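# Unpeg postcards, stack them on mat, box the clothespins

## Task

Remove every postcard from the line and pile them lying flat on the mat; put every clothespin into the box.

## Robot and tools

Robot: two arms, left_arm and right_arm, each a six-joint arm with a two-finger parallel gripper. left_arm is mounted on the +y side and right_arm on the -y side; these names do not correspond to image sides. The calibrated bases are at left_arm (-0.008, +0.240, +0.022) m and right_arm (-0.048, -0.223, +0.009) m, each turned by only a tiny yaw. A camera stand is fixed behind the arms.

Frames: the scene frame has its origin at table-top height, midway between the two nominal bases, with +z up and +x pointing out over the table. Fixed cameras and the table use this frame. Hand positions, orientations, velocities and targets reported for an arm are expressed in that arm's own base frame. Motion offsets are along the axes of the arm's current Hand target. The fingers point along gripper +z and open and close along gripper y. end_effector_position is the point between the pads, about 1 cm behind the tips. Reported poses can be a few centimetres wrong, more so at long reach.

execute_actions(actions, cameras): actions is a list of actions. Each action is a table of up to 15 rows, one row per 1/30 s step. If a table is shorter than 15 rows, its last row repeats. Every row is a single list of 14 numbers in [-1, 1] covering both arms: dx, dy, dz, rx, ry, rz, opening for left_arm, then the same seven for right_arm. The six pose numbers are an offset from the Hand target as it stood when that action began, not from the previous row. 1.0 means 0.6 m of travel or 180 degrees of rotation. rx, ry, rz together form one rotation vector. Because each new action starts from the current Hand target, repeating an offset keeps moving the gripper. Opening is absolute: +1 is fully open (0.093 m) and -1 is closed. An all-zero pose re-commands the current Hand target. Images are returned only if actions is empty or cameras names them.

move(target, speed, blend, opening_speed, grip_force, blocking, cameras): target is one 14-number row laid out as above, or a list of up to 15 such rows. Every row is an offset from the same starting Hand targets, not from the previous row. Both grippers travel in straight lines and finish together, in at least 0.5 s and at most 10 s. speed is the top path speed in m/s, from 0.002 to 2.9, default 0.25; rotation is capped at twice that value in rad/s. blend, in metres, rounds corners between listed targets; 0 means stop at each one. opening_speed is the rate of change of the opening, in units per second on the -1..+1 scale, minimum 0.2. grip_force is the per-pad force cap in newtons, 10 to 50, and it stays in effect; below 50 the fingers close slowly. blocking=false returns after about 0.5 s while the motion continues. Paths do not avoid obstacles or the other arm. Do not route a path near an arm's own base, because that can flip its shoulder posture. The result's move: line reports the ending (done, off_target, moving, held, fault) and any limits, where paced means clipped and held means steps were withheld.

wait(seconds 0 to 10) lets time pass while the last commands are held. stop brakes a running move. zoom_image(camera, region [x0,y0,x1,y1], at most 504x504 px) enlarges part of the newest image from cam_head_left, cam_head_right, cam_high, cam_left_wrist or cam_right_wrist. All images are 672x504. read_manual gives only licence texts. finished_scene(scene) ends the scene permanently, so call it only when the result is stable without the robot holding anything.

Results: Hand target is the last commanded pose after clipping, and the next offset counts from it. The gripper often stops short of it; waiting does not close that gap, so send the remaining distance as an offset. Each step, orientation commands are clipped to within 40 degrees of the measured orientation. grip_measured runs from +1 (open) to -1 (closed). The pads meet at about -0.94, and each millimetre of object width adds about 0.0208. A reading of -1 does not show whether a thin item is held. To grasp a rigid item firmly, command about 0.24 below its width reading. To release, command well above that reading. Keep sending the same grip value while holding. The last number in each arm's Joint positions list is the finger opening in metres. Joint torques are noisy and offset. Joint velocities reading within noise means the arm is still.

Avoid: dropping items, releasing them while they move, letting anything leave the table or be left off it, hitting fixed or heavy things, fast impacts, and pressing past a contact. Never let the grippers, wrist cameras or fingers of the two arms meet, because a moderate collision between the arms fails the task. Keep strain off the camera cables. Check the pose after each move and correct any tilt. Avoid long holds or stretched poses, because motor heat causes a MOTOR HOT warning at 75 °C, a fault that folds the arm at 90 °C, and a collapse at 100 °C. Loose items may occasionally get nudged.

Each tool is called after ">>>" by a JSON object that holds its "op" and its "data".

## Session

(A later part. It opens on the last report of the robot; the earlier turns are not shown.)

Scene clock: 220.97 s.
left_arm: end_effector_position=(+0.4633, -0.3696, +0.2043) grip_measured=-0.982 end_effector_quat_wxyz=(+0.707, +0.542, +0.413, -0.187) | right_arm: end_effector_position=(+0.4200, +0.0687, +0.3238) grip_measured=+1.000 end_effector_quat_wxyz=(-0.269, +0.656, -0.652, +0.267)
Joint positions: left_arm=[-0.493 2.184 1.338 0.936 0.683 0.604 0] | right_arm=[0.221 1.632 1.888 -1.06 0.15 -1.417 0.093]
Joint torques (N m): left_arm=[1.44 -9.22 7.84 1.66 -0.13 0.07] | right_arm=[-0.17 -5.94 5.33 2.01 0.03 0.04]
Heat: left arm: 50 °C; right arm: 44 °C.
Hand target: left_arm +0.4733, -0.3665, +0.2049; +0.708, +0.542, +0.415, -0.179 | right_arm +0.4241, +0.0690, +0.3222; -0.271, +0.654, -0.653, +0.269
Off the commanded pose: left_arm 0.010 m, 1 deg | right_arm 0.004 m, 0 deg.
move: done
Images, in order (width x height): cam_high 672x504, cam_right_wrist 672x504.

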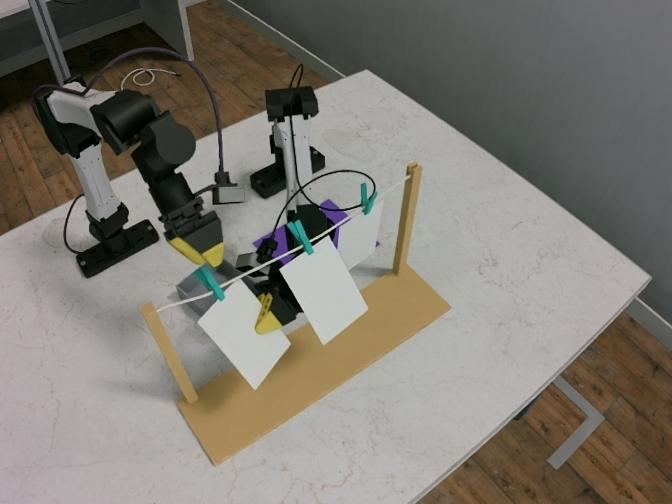

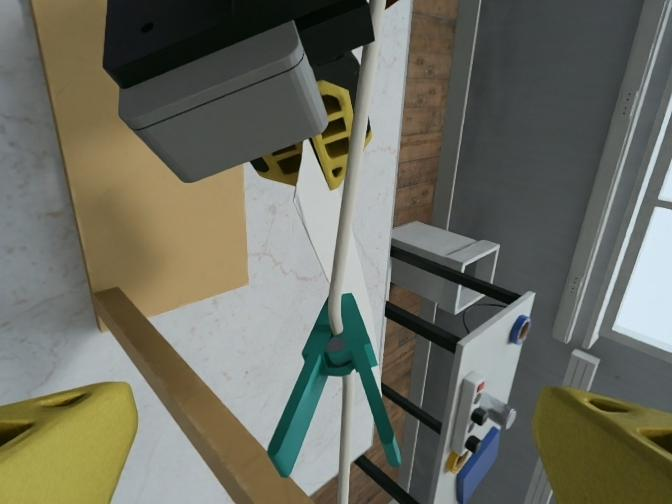

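>>> {"op": "move", "data": {"target": [0,0,0,0,0,0,-1,0,0,0,0,0,0,-0.95], "opening_speed": 0.6, "cameras": ["cam_high","cam_left_wrist","cam_right_wrist"]}}

Scene clock: 230.90 s.
left_arm: end_effector_position=(+0.4633, -0.3696, +0.2043) grip_measured=-0.982 end_effector_quat_wxyz=(+0.707, +0.542, +0.413, -0.187) | right_arm: end_effector_position=(+0.4200, +0.0687, +0.3239) grip_measured=-0.947 end_effector_quat_wxyz=(-0.269, +0.656, -0.652, +0.268)
Joint positions: left_arm=[-0.493 2.184 1.338 0.936 0.683 0.604 0] | right_arm=[0.221 1.632 1.888 -1.06 0.15 -1.417 0]
Joint torques (N m): left_arm=[1.46 -9.22 7.83 1.66 -0.13 0.07] | right_arm=[-0.13 -5.93 5.31 1.98 0.03 0.03]
Heat: left arm: 50 °C; right arm: 44 °C.
Hand target: left_arm +0.4733, -0.3665, +0.2049; +0.708, +0.542, +0.415, -0.179 | right_arm +0.4241, +0.0690, +0.3221; -0.271, +0.654, -0.653, +0.269
Off the commanded pose: left_arm 0.010 m, 1 deg | right_arm 0.004 m, 0 deg.
move: done
Images, in order (width x height): cam_high 672x504, cam_left_wrist 672x504, cam_right_wrist 672x504.

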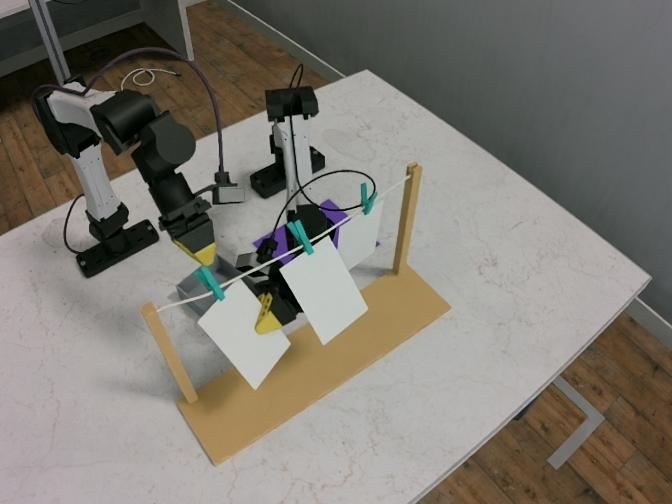

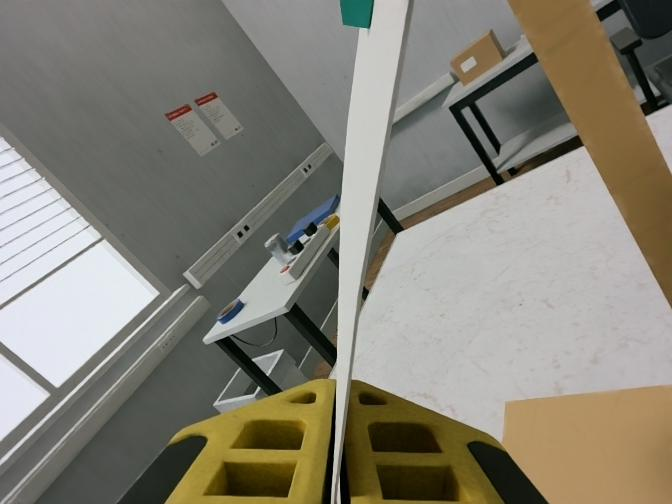

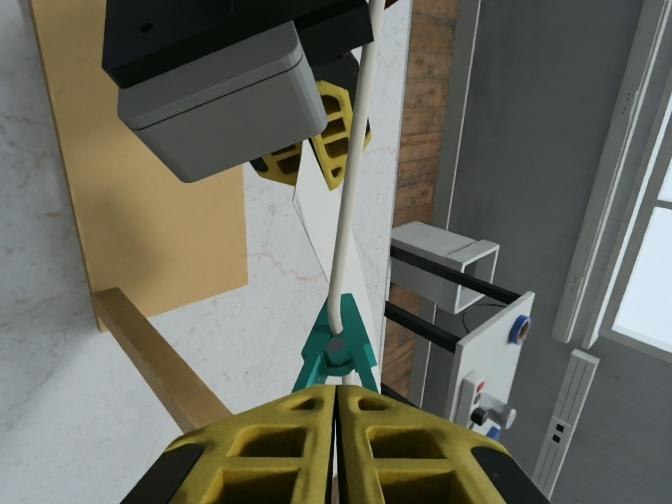

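>>> {"op": "move", "data": {"target": [[0,0,0,0,0,0,-1,-0.01,0,-0.02,0,0,0,0.6],[0,0,0,0,0,0,-1,0.027,0.004,0.029,0,0,0,0.6]], "speed": 0.1, "cameras": ["cam_right_wrist"]}}

Scene clock: 247.80 s.
left_arm: end_effector_position=(+0.4633, -0.3696, +0.2043) grip_measured=-0.982 end_effector_quat_wxyz=(+0.707, +0.542, +0.413, -0.187) | right_arm: end_effector_position=(+0.4307, +0.0520, +0.3106) grip_measured=+0.598 end_effector_quat_wxyz=(-0.267, +0.652, -0.656, +0.271)
Joint positions: left_arm=[-0.493 2.184 1.338 0.936 0.683 0.604 0] | right_arm=[0.169 1.632 1.826 -0.992 0.125 -1.447 0.074]
Joint torques (N m): left_arm=[1.44 -9.22 7.84 1.66 -0.13 0.07] | right_arm=[-0.44 -6.04 5.37 1.99 -0.16 -0.09]
Heat: left arm: 50 °C; right arm: 44 °C.
Hand target: left_arm +0.4733, -0.3665, +0.2049; +0.708, +0.542, +0.415, -0.179 | right_arm +0.4347, +0.0529, +0.3081; -0.271, +0.654, -0.653, +0.270
Off the commanded pose: left_arm 0.010 m, 1 deg | right_arm 0.005 m, 1 deg.
move: done
Images, in order (width x height): cam_right_wrist 672x504.

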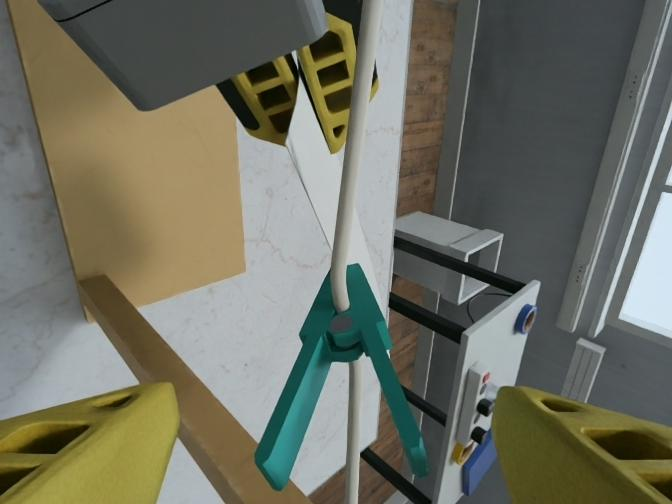

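>>> {"op": "move", "data": {"target": [0,0,0,0,0,0,-1,0,0.002,0.007,0,0,0,-0.95], "opening_speed": 0.6, "cameras": ["cam_high","cam_left_wrist","cam_right_wrist"]}}

Scene clock: 258.70 s.
left_arm: end_effector_position=(+0.4660, -0.3670, +0.2001) grip_measured=-0.982 end_effector_quat_wxyz=(+0.703, +0.542, +0.420, -0.187) | right_arm: end_effector_position=(+0.4335, +0.0529, +0.3086) grip_measured=-0.722 end_effector_quat_wxyz=(-0.271, +0.651, -0.654, +0.272)
Joint positions: left_arm=[-0.487 2.188 1.338 0.926 0.683 0.604 0] | right_arm=[0.169 1.632 1.811 -0.969 0.123 -1.448 0.011]
Joint torques (N m): left_arm=[0.91 -9.57 7.87 1.77 -0.12 0.07] | right_arm=[-0.5 -5.97 5.35 1.94 -0.14 -0.08]
Heat: left arm: 50 °C; right arm: 44 °C.
Hand target: left_arm +0.4734, -0.3664, +0.2049; +0.708, +0.542, +0.415, -0.179 | right_arm +0.4368, +0.0529, +0.3042; -0.271, +0.654, -0.653, +0.269
Off the commanded pose: left_arm 0.009 m, 1 deg | right_arm 0.005 m, 0 deg.
move: done
Images, in order (width x height): cam_high 672x504, cam_left_wrist 672x504, cam_right_wrist 672x504.

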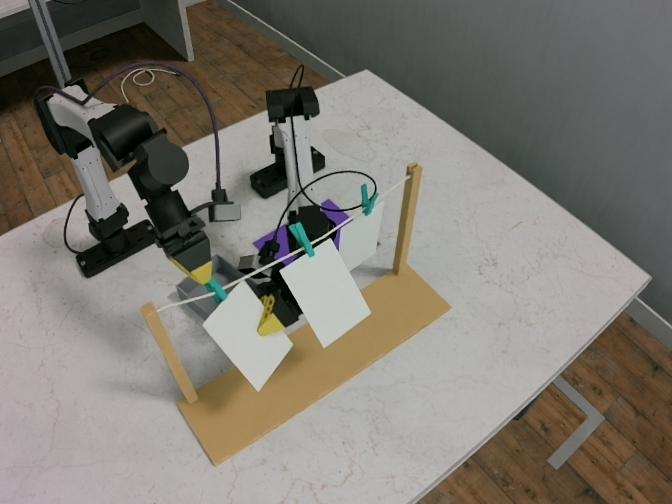

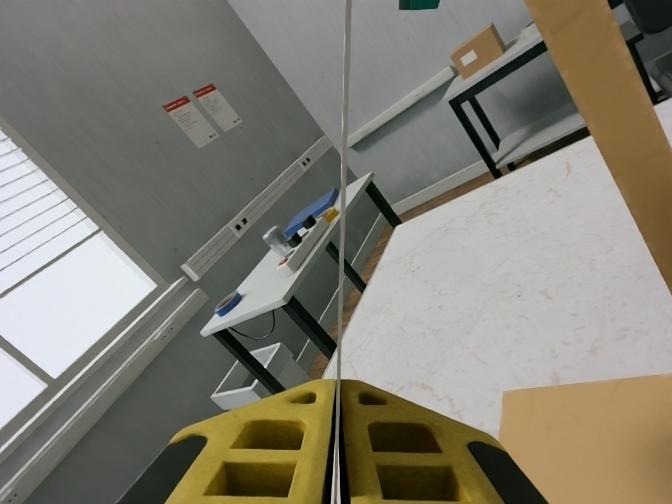

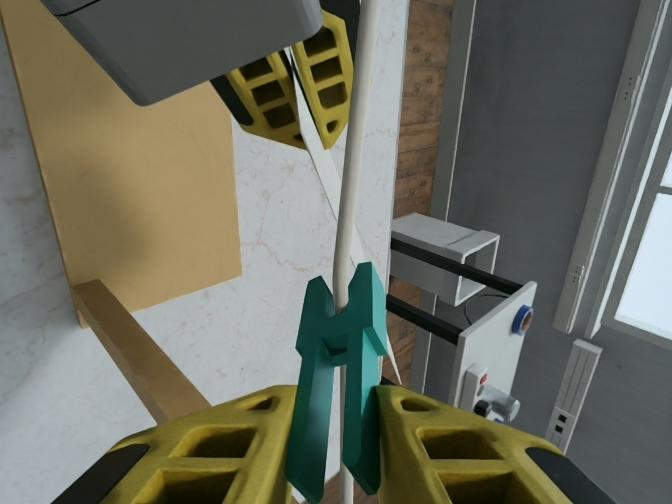

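>>> {"op": "move", "data": {"target": [[0,0,0,0,0,0,-1,0.06,0,-0.06,0,0,0,-0.95],[0,0,0,0,0,0,-1,0.06,0,-0.16,0,0,0,-0.95]], "speed": 0.15, "blend": 0.02, "cameras": ["all"]}}

Scene clock: 265.57 s.
left_arm: end_effector_position=(+0.4660, -0.3670, +0.1997) grip_measured=-0.982 end_effector_quat_wxyz=(+0.703, +0.543, +0.420, -0.187) | right_arm: end_effector_position=(+0.3724, +0.0151, +0.3603) grip_measured=-0.740 end_effector_quat_wxyz=(-0.257, +0.655, -0.660, +0.263)
Joint positions: left_arm=[-0.487 2.188 1.338 0.924 0.683 0.604 0] | right_arm=[0.065 1.541 1.987 -1.266 0.055 -1.518 0.01]
Joint torques (N m): left_arm=[0.91 -9.55 7.88 1.79 -0.12 0.07] | right_arm=[-0.14 -6.32 6.9 1.76 -0.21 -0.09]
Heat: left arm: 51 °C; right arm: 44 °C.
Hand target: left_arm +0.4734, -0.3664, +0.2049; +0.708, +0.542, +0.415, -0.179 | right_arm +0.3690, +0.0167, +0.3722; -0.271, +0.654, -0.653, +0.269
Off the commanded pose: left_arm 0.009 m, 1 deg | right_arm 0.012 m, 2 deg.
move: off_target (right_arm)

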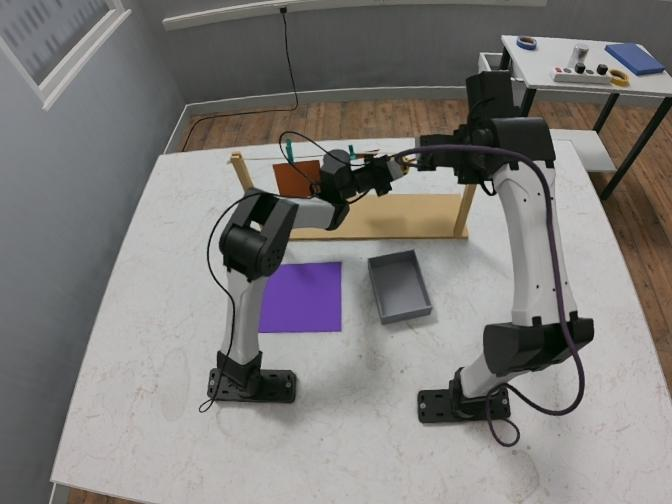

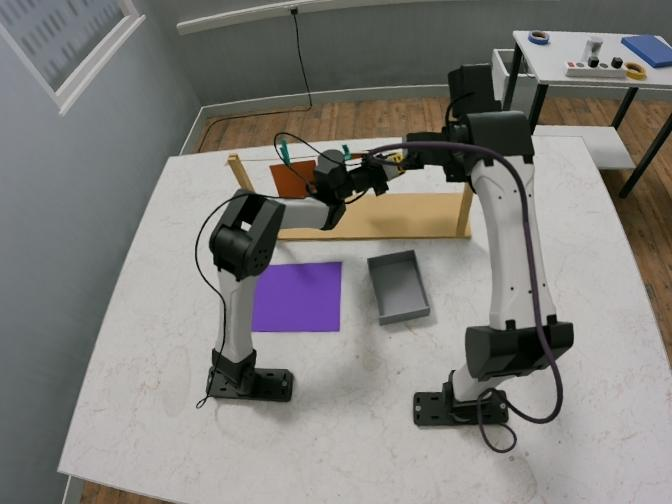

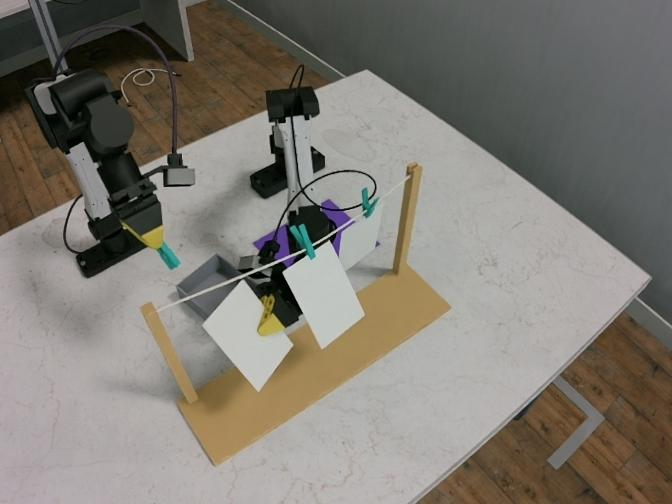

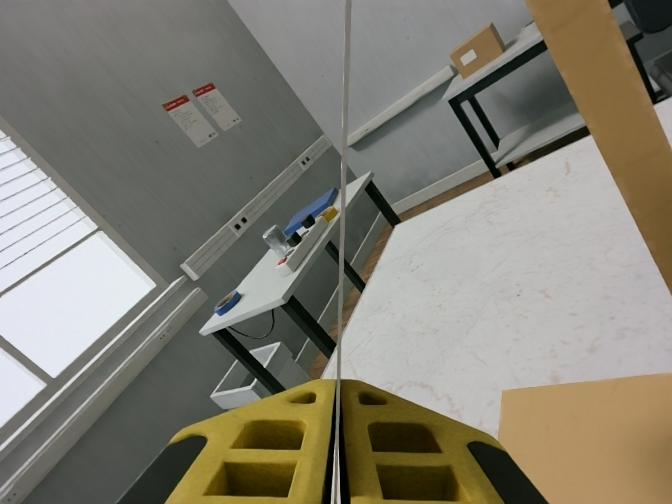

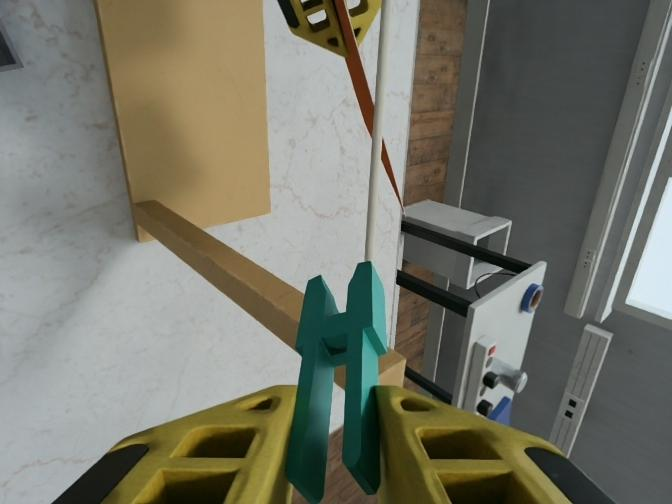

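>>> {"op": "move", "data": {"target": [[0.036,-0.087,-0.025,0,0,0,-1,0,0,0,0,0,0,-0.95],[-0.139,-0.32,-0.151,0,0,0,-1,0,0,0,0,0,0,-0.95]], "speed": 0.12, "blend": 0.02, "cameras": ["cam_high","cam_head_left","cam_left_wrist"]}}

Scene clock: 303.73 s.
left_arm: end_effector_position=(+0.2537, -0.3694, +0.1261) grip_measured=-0.982 end_effector_quat_wxyz=(+0.686, +0.554, +0.432, -0.188) | right_arm: end_effector_position=(+0.3723, +0.0151, +0.3602) grip_measured=-0.740 end_effector_quat_wxyz=(-0.257, +0.655, -0.661, +0.263)
Joint positions: left_arm=[-0.847 1.957 0.519 1.45 0.329 0.636 0] | right_arm=[0.065 1.541 1.987 -1.266 0.055 -1.518 0.01]
Joint torques (N m): left_arm=[0.13 -9.42 2.66 2.44 -0.25 0.08] | right_arm=[-0.14 -6.3 6.9 1.74 -0.2 -0.09]
Heat: left arm: 51 °C; right arm: 47 °C.
Hand target: left_arm +0.2531, -0.3665, +0.1451; +0.708, +0.542, +0.415, -0.179 | right_arm +0.3691, +0.0167, +0.3722; -0.271, +0.654, -0.653, +0.269
Off the commanded pose: left_arm 0.019 m, 4 deg | right_arm 0.012 m, 2 deg.
move: off_target (left_arm, right_arm)
Images, in order (width x height): cam_head_left 672x504, cam_high 672x504, cam_left_wrist 672x504.

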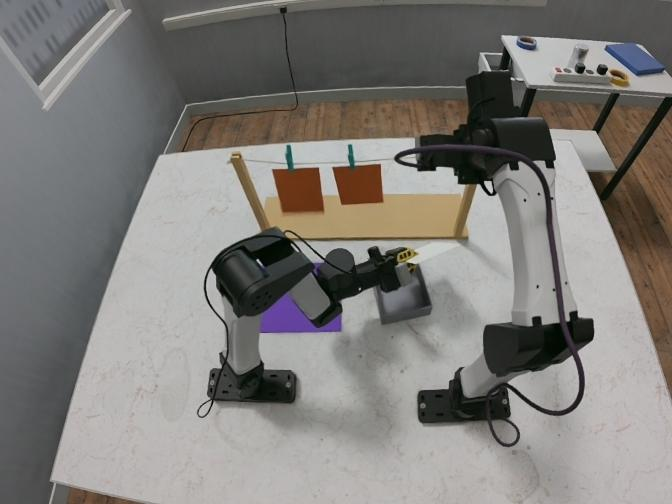

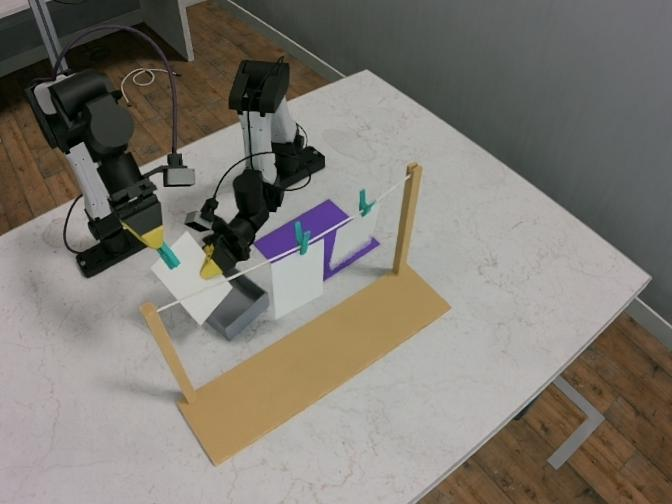

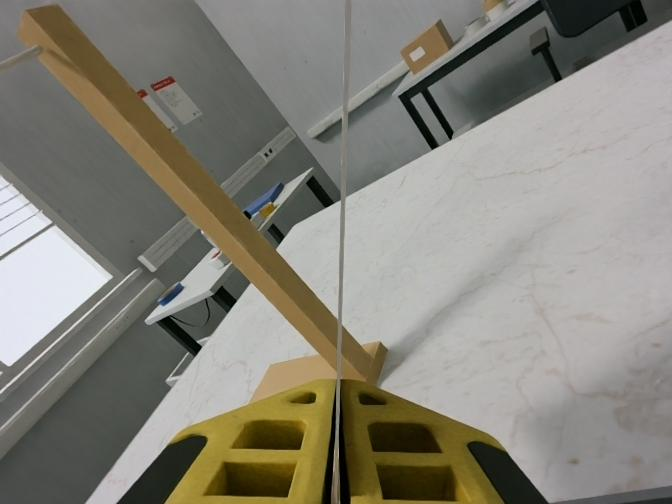

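>>> {"op": "move", "data": {"target": [0.0485,0.1795,-0.469,0.118,0.005,0.288,-1,0,0,0,0,0,0,-0.95], "speed": 0.2}}

>>> {"op": "move", "data": {"target": [0,0,0,0,0,0,-1,-0.183,0.404,0.166,-0.139,0,0,-0.95], "speed": 0.2, "cameras": ["all"]}}

Scene clock: 319.87 s.
left_arm: end_effector_position=(+0.2403, -0.0649, +0.1687) grip_measured=-0.982 end_effector_quat_wxyz=(+0.684, +0.689, +0.164, +0.175) | right_arm: end_effector_position=(+0.3723, +0.0151, +0.3602) grip_measured=-0.740 end_effector_quat_wxyz=(-0.257, +0.655, -0.661, +0.263)
Joint positions: left_arm=[0.479 1.173 0.26 0.485 1.565 2.015 0] | right_arm=[0.065 1.541 1.987 -1.266 0.055 -1.518 0.01]
Joint torques (N m): left_arm=[0.8 -3.37 4.25 1.25 0.44 0.04] | right_arm=[-0.14 -6.31 6.89 1.74 -0.2 -0.09]
Heat: left arm: 49 °C; right arm: 47 °C.
Hand target: left_arm +0.2355, -0.0654, +0.1701; +0.603, +0.787, +0.104, +0.080 | right_arm +0.3691, +0.0167, +0.3722; -0.271, +0.654, -0.653, +0.269
Off the commanded pose: left_arm 0.005 m, 19 deg | right_arm 0.013 m, 2 deg.
joint sent to its limit (left arm) — joint 5 (wrist yaw), upper limit. The joint targets are off in orientation, not in position.
move: off_target (left_arm, right_arm)

Scene clock: 322.03 s.
left_arm: end_effector_position=(+0.2402, -0.0649, +0.1687) grip_measured=-0.982 end_effector_quat_wxyz=(+0.684, +0.689, +0.164, +0.175) | right_arm: end_effector_position=(+0.2653, +0.1248, +0.1318) grip_measured=-0.740 end_effector_quat_wxyz=(-0.120, +0.699, -0.695, +0.118)
Joint positions: left_arm=[0.479 1.173 0.26 0.485 1.566 2.015 0] | right_arm=[0.536 1.38 1.096 -0.991 0.168 -1.065 0.01]
Joint torques (N m): left_arm=[0.8 -3.37 4.22 1.27 0.43 0.04] | right_arm=[0.29 -4.08 5.46 1.15 0.1 0.05]
Heat: left arm: 49 °C; right arm: 47 °C.
Hand target: left_arm +0.2354, -0.0654, +0.1702; +0.603, +0.787, +0.104, +0.080 | right_arm +0.2675, +0.1268, +0.1307; -0.123, +0.697, -0.696, +0.121
Off the commanded pose: left_arm 0.005 m, 19 deg | right_arm 0.003 m, 1 deg.
joint sent to its limit (left arm) — joint 5 (wrist yaw), upper limit. The joint targets are off in orientation, not in position.
move: off_target (left_arm)

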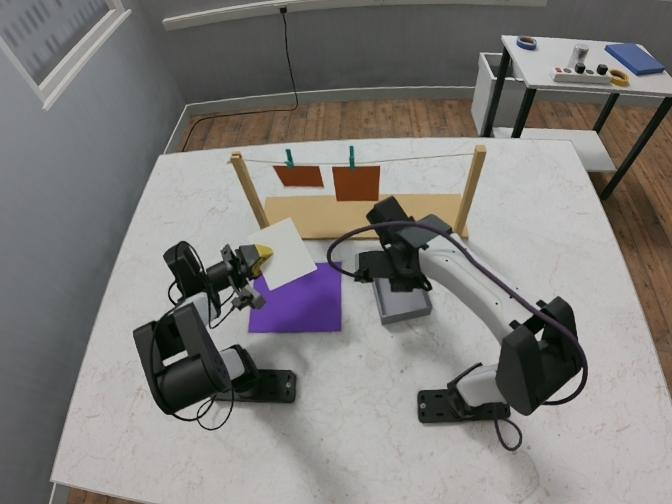

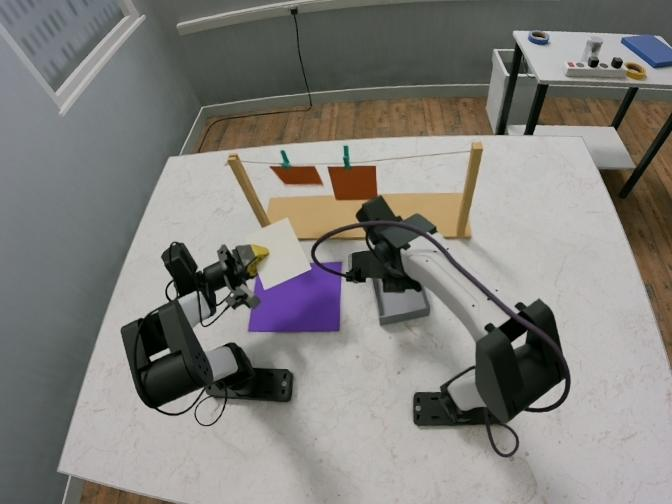

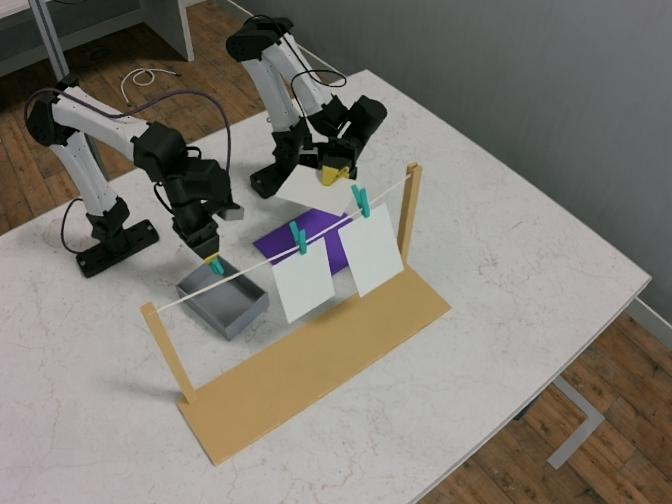

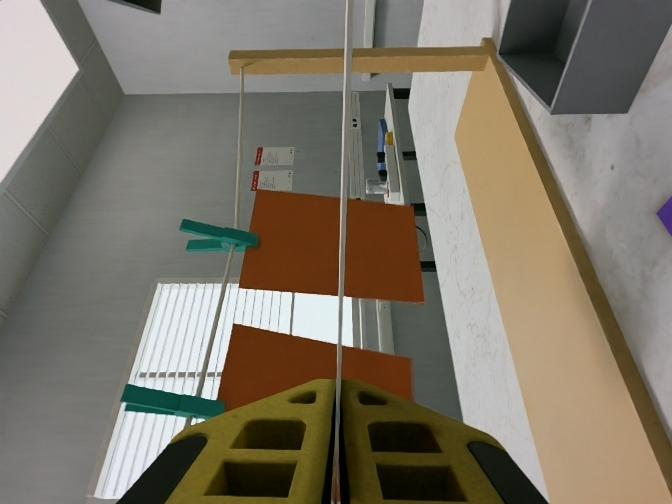

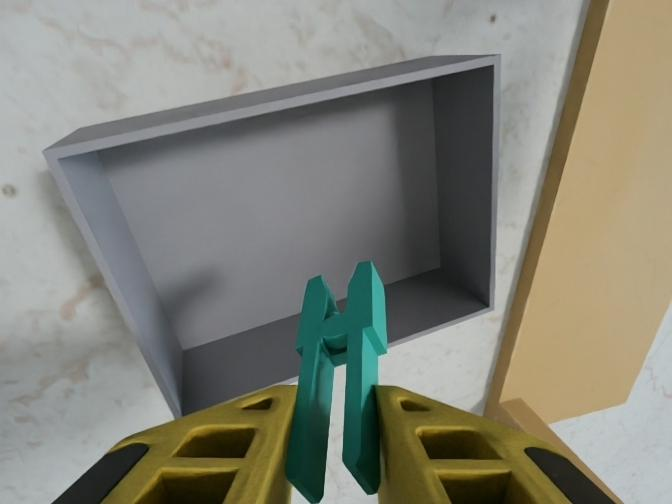

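>>> {"op": "move", "data": {"target": [-0.026,-0.15,0.018,0.053,0.066,-0.024,-1,-0.05,0.0425,0.1175,0,0,0,-0.95], "speed": 0.15, "cameras": ["all"]}}

Scene clock: 363.07 s.
left_arm: end_effector_position=(+0.2189, -0.0584, +0.0821) grip_measured=-0.982 end_effector_quat_wxyz=(+0.644, +0.677, +0.305, +0.182) | right_arm: end_effector_position=(+0.2666, +0.1550, +0.0582) grip_measured=-0.740 end_effector_quat_wxyz=(-0.121, +0.698, -0.696, +0.119)
Joint positions: left_arm=[0.561 1.347 -0.008 0.702 1.399 2.067 0] | right_arm=[0.633 1.511 0.91 -0.689 0.196 -0.969 0.01]
Joint torques (N m): left_arm=[0.8 -1.8 2.47 1.45 0.3 0.08] | right_arm=[0.34 -4.6 5.07 1.12 0.1 0.06]
Heat: left arm: 47 °C; right arm: 46 °C.
Hand target: left_arm +0.2170, -0.0570, +0.0804; +0.525, +0.817, +0.202, +0.129 | right_arm +0.2676, +0.1569, +0.0559; -0.123, +0.697, -0.696, +0.122
Off the commanded pose: left_arm 0.003 m, 25 deg | right_arm 0.003 m, 0 deg.
joint sent to its limit (left arm) — joint 3 (elbow), lower limit, where the elbow is as bent as it goes; joint 6 (wrist roll), upper limit. The joint targets are off in orientation, not in position.
move: off_target (left_arm)

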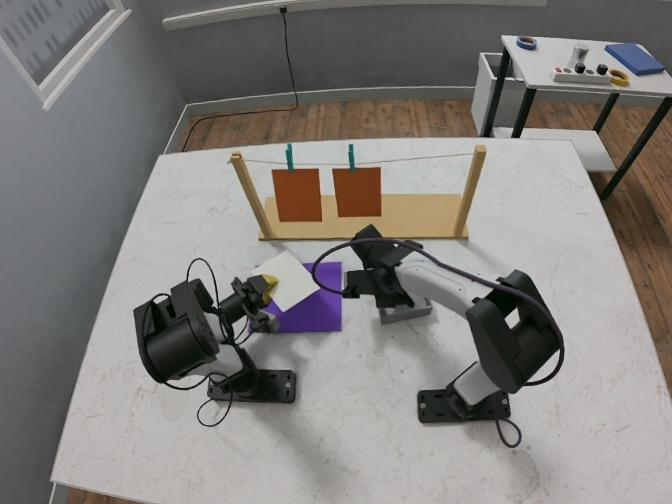

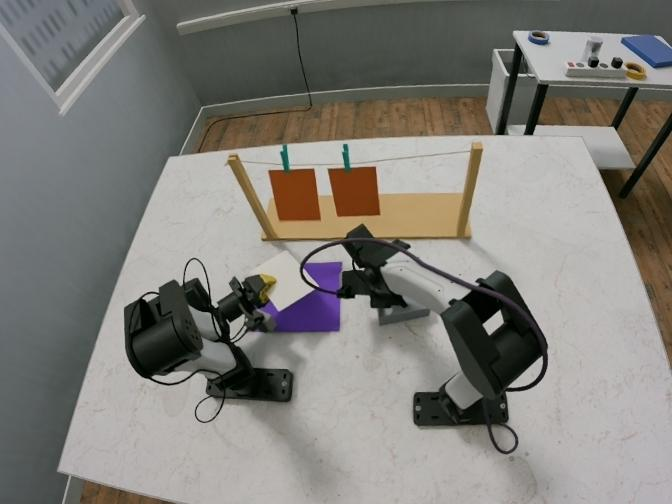

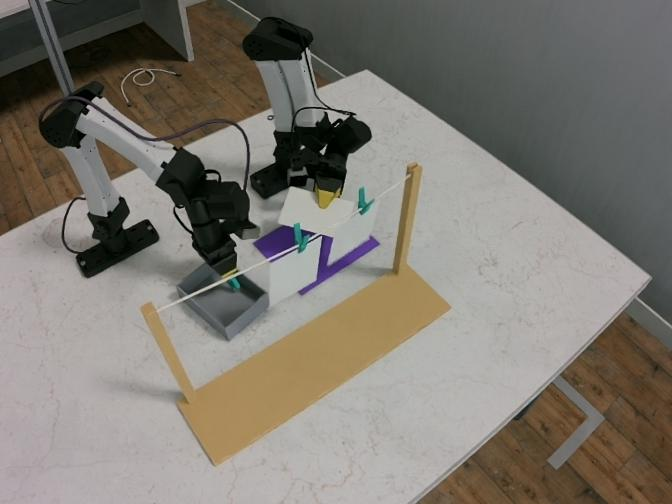

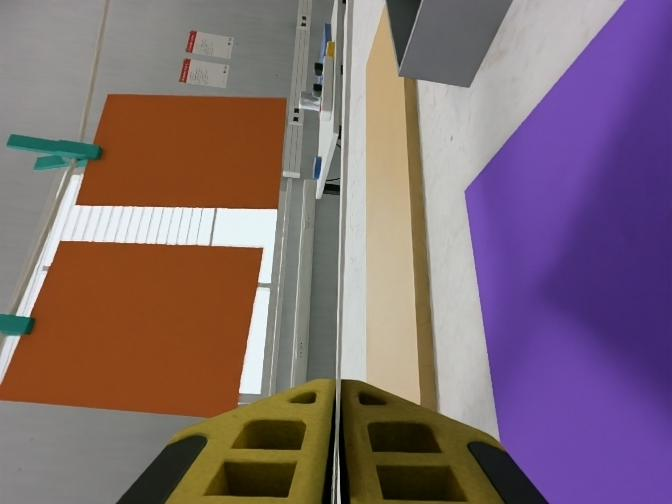

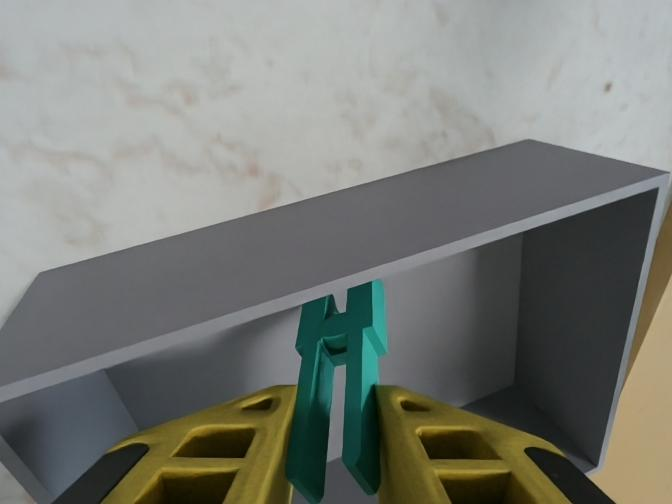

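>>> {"op": "move", "data": {"target": [0.022,-0.058,0.04,0,0,0,-1,0.055,0.019,0.052,0,0,0,-0.95], "speed": 0.1, "cameras": ["all"]}}

Scene clock: 376.37 s.
left_arm: end_effector_position=(+0.2321, -0.0577, +0.0358) grip_measured=-0.982 end_effector_quat_wxyz=(+0.617, +0.694, +0.322, +0.183) | right_arm: end_effector_position=(+0.2859, +0.1401, +0.0444) grip_measured=-0.740 end_effector_quat_wxyz=(-0.173, +0.689, -0.691, +0.132)
Joint positions: left_arm=[0.499 1.933 -0.008 1.277 1.289 2.069 0] | right_arm=[0.547 1.481 0.783 -0.468 0.173 -1.056 0.01]
Joint torques (N m): left_arm=[-0.17 -3.08 -0.23 1.97 0.31 0.06] | right_arm=[-1.25 -3.12 2.56 0.65 -0.01 -0.13]
Heat: left arm: 46 °C; right arm: 45 °C.
Hand target: left_arm +0.2320, -0.0574, +0.0387; +0.525, +0.817, +0.202, +0.129 | right_arm +0.2674, +0.1239, +0.0224; -0.123, +0.697, -0.696, +0.121
Off the commanded pose: left_arm 0.003 m, 23 deg | right_arm 0.033 m, 6 deg.
joint sent to its limit (left arm) — joint 3 (elbow), lower limit, where the elbow is as bent as it goes; joint 6 (wrist roll), upper limit. The joint targets are off in orientation, not in position.
move: off_target (left_arm, right_arm)

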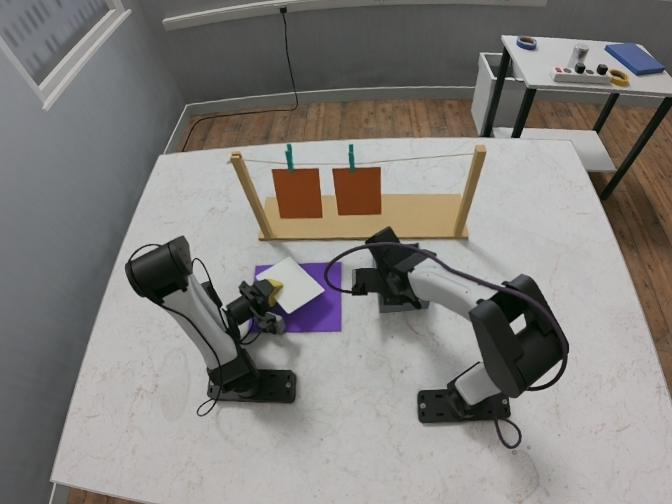

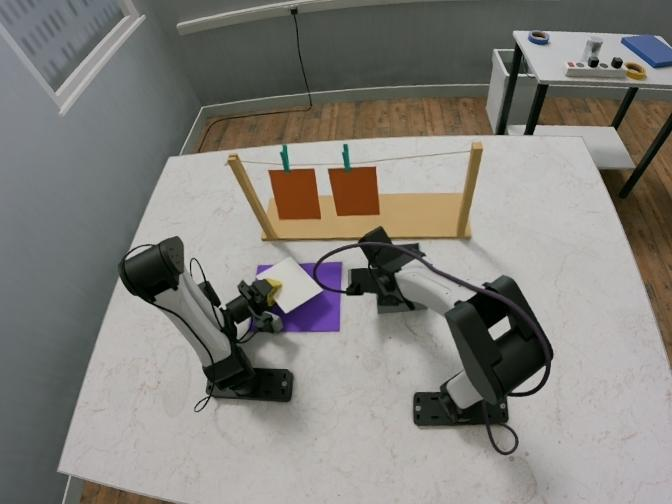

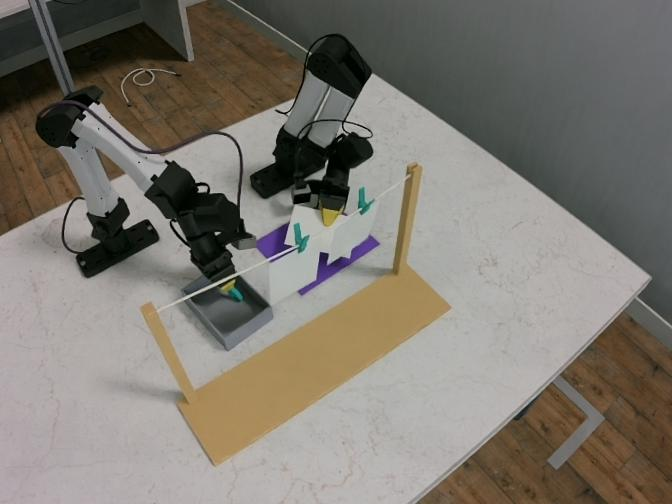

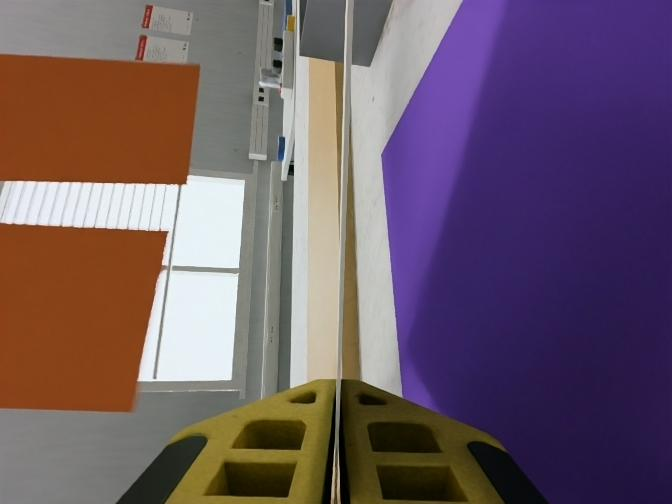

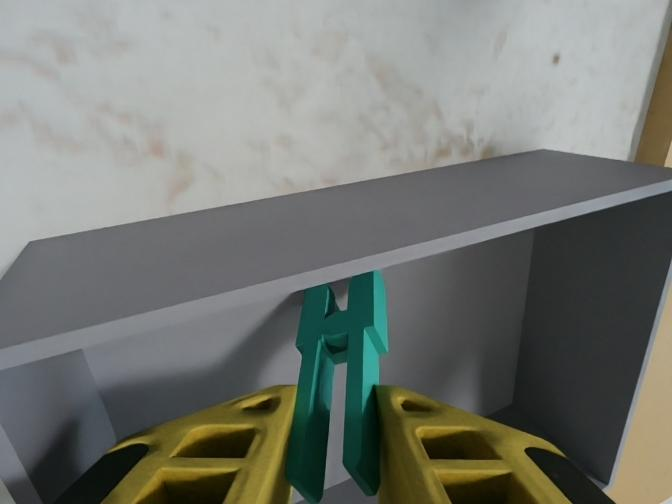

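>>> {"op": "move", "data": {"target": [0,-0.013,0.007,0,0,0,-1,-0.027,-0.043,-0.029,0,0,0,-0.95], "speed": 0.06}}

>>> {"op": "move", "data": {"target": [0,0,0,0,0,0,-0.65,0,0,0,0,0,0,-0.3], "opening_speed": 0.4, "cameras": ["all"]}}

Scene clock: 392.43 s.
left_arm: end_effector_position=(+0.2309, -0.0586, +0.0248) grip_measured=-0.982 end_effector_quat_wxyz=(+0.614, +0.695, +0.328, +0.179) | right_arm: end_effector_position=(+0.2860, +0.1402, +0.0476) grip_measured=-0.740 end_effector_quat_wxyz=(-0.132, +0.697, -0.694, +0.123)
Joint positions: left_arm=[0.495 2.077 -0.008 1.407 1.278 2.069 0] | right_arm=[0.547 1.536 0.879 -0.593 0.173 -1.056 0.01]
Joint torques (N m): left_arm=[-0.36 -3.4 -0.88 2.2 0.29 0.06] | right_arm=[-0.02 -4.27 6.97 0.71 0.07 0.03]
Heat: left arm: 45 °C; right arm: 44 °C.
Hand target: left_arm +0.2323, -0.0579, +0.0299; +0.525, +0.817, +0.202, +0.129 | right_arm +0.2858, +0.1400, +0.0477; -0.123, +0.697, -0.696, +0.122
Off the commanded pose: left_arm 0.005 m, 23 deg | right_arm 0.000 m, 1 deg.
joint sent to its limit (left arm) — joint 3 (elbow), lower limit, where the elbow is as bent as it goes; joint 6 (wrist roll), upper limit. The joint targets are off in orientation, not in position.
move: off_target (left_arm)

Scene clock: 394.27 s.
left_arm: end_effector_position=(+0.2310, -0.0586, +0.0248) grip_measured=-0.651 end_effector_quat_wxyz=(+0.614, +0.695, +0.328, +0.180) | right_arm: end_effector_position=(+0.2819, +0.1375, +0.0460) grip_measured=-0.300 end_effector_quat_wxyz=(-0.122, +0.699, -0.695, +0.121)
Joint positions: left_arm=[0.495 2.077 -0.008 1.408 1.278 2.069 0.014] | right_arm=[0.547 1.536 0.879 -0.614 0.174 -1.056 0.031]
Joint torques (N m): left_arm=[-0.36 -3.33 -0.88 2.2 0.3 0.06] | right_arm=[-0.02 -4.22 6.94 0.92 0.05 0.02]
Heat: left arm: 45 °C; right arm: 44 °C.
Hand target: left_arm +0.2322, -0.0579, +0.0299; +0.525, +0.817, +0.202, +0.129 | right_arm +0.2858, +0.1400, +0.0477; -0.123, +0.697, -0.696, +0.122
Off the commanded pose: left_arm 0.005 m, 23 deg | right_arm 0.005 m, 0 deg.
joint sent to its limit (left arm) — joint 3 (elbow), lower limit, where the elbow is as bent as it goes; joint 6 (wrist roll), upper limit. The joint targets are off in orientation, not in position.
move: off_target (left_arm)

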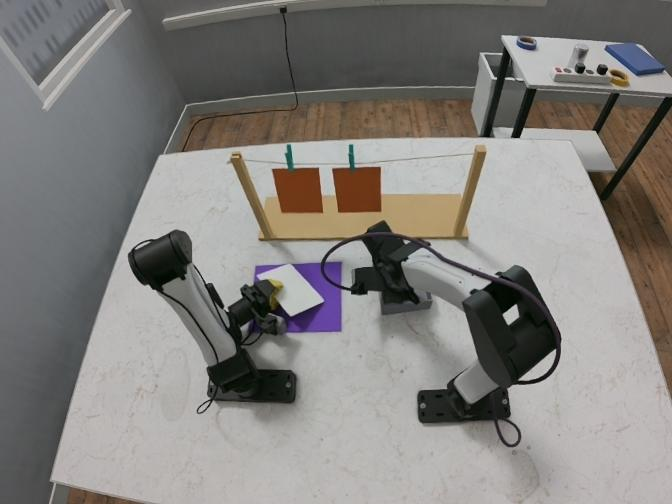

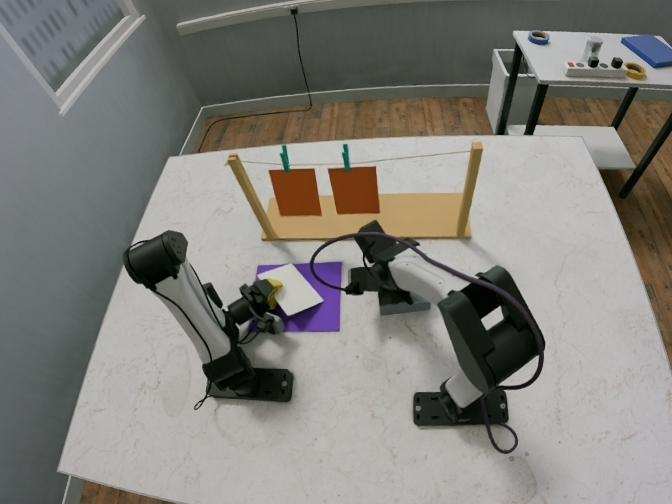

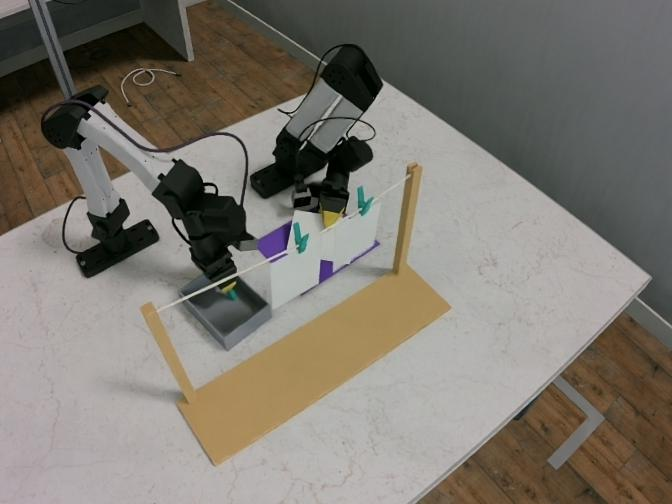

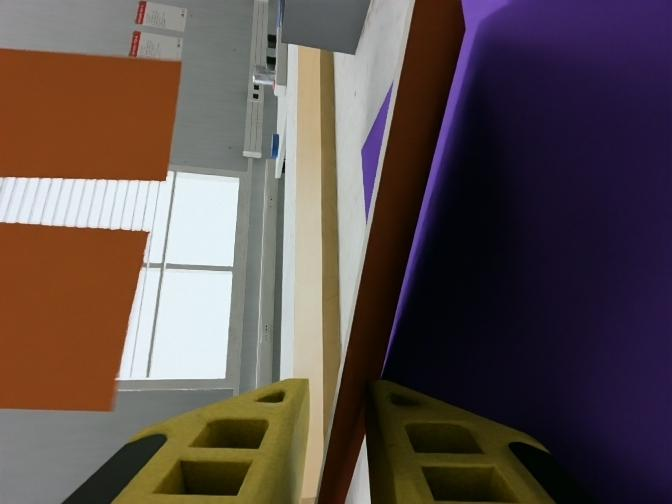

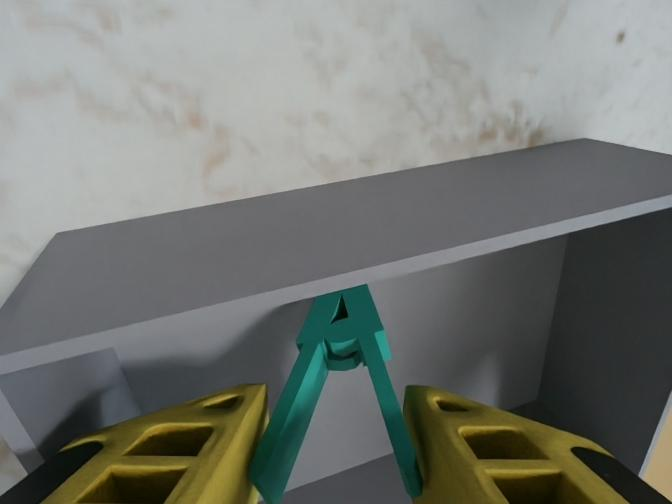

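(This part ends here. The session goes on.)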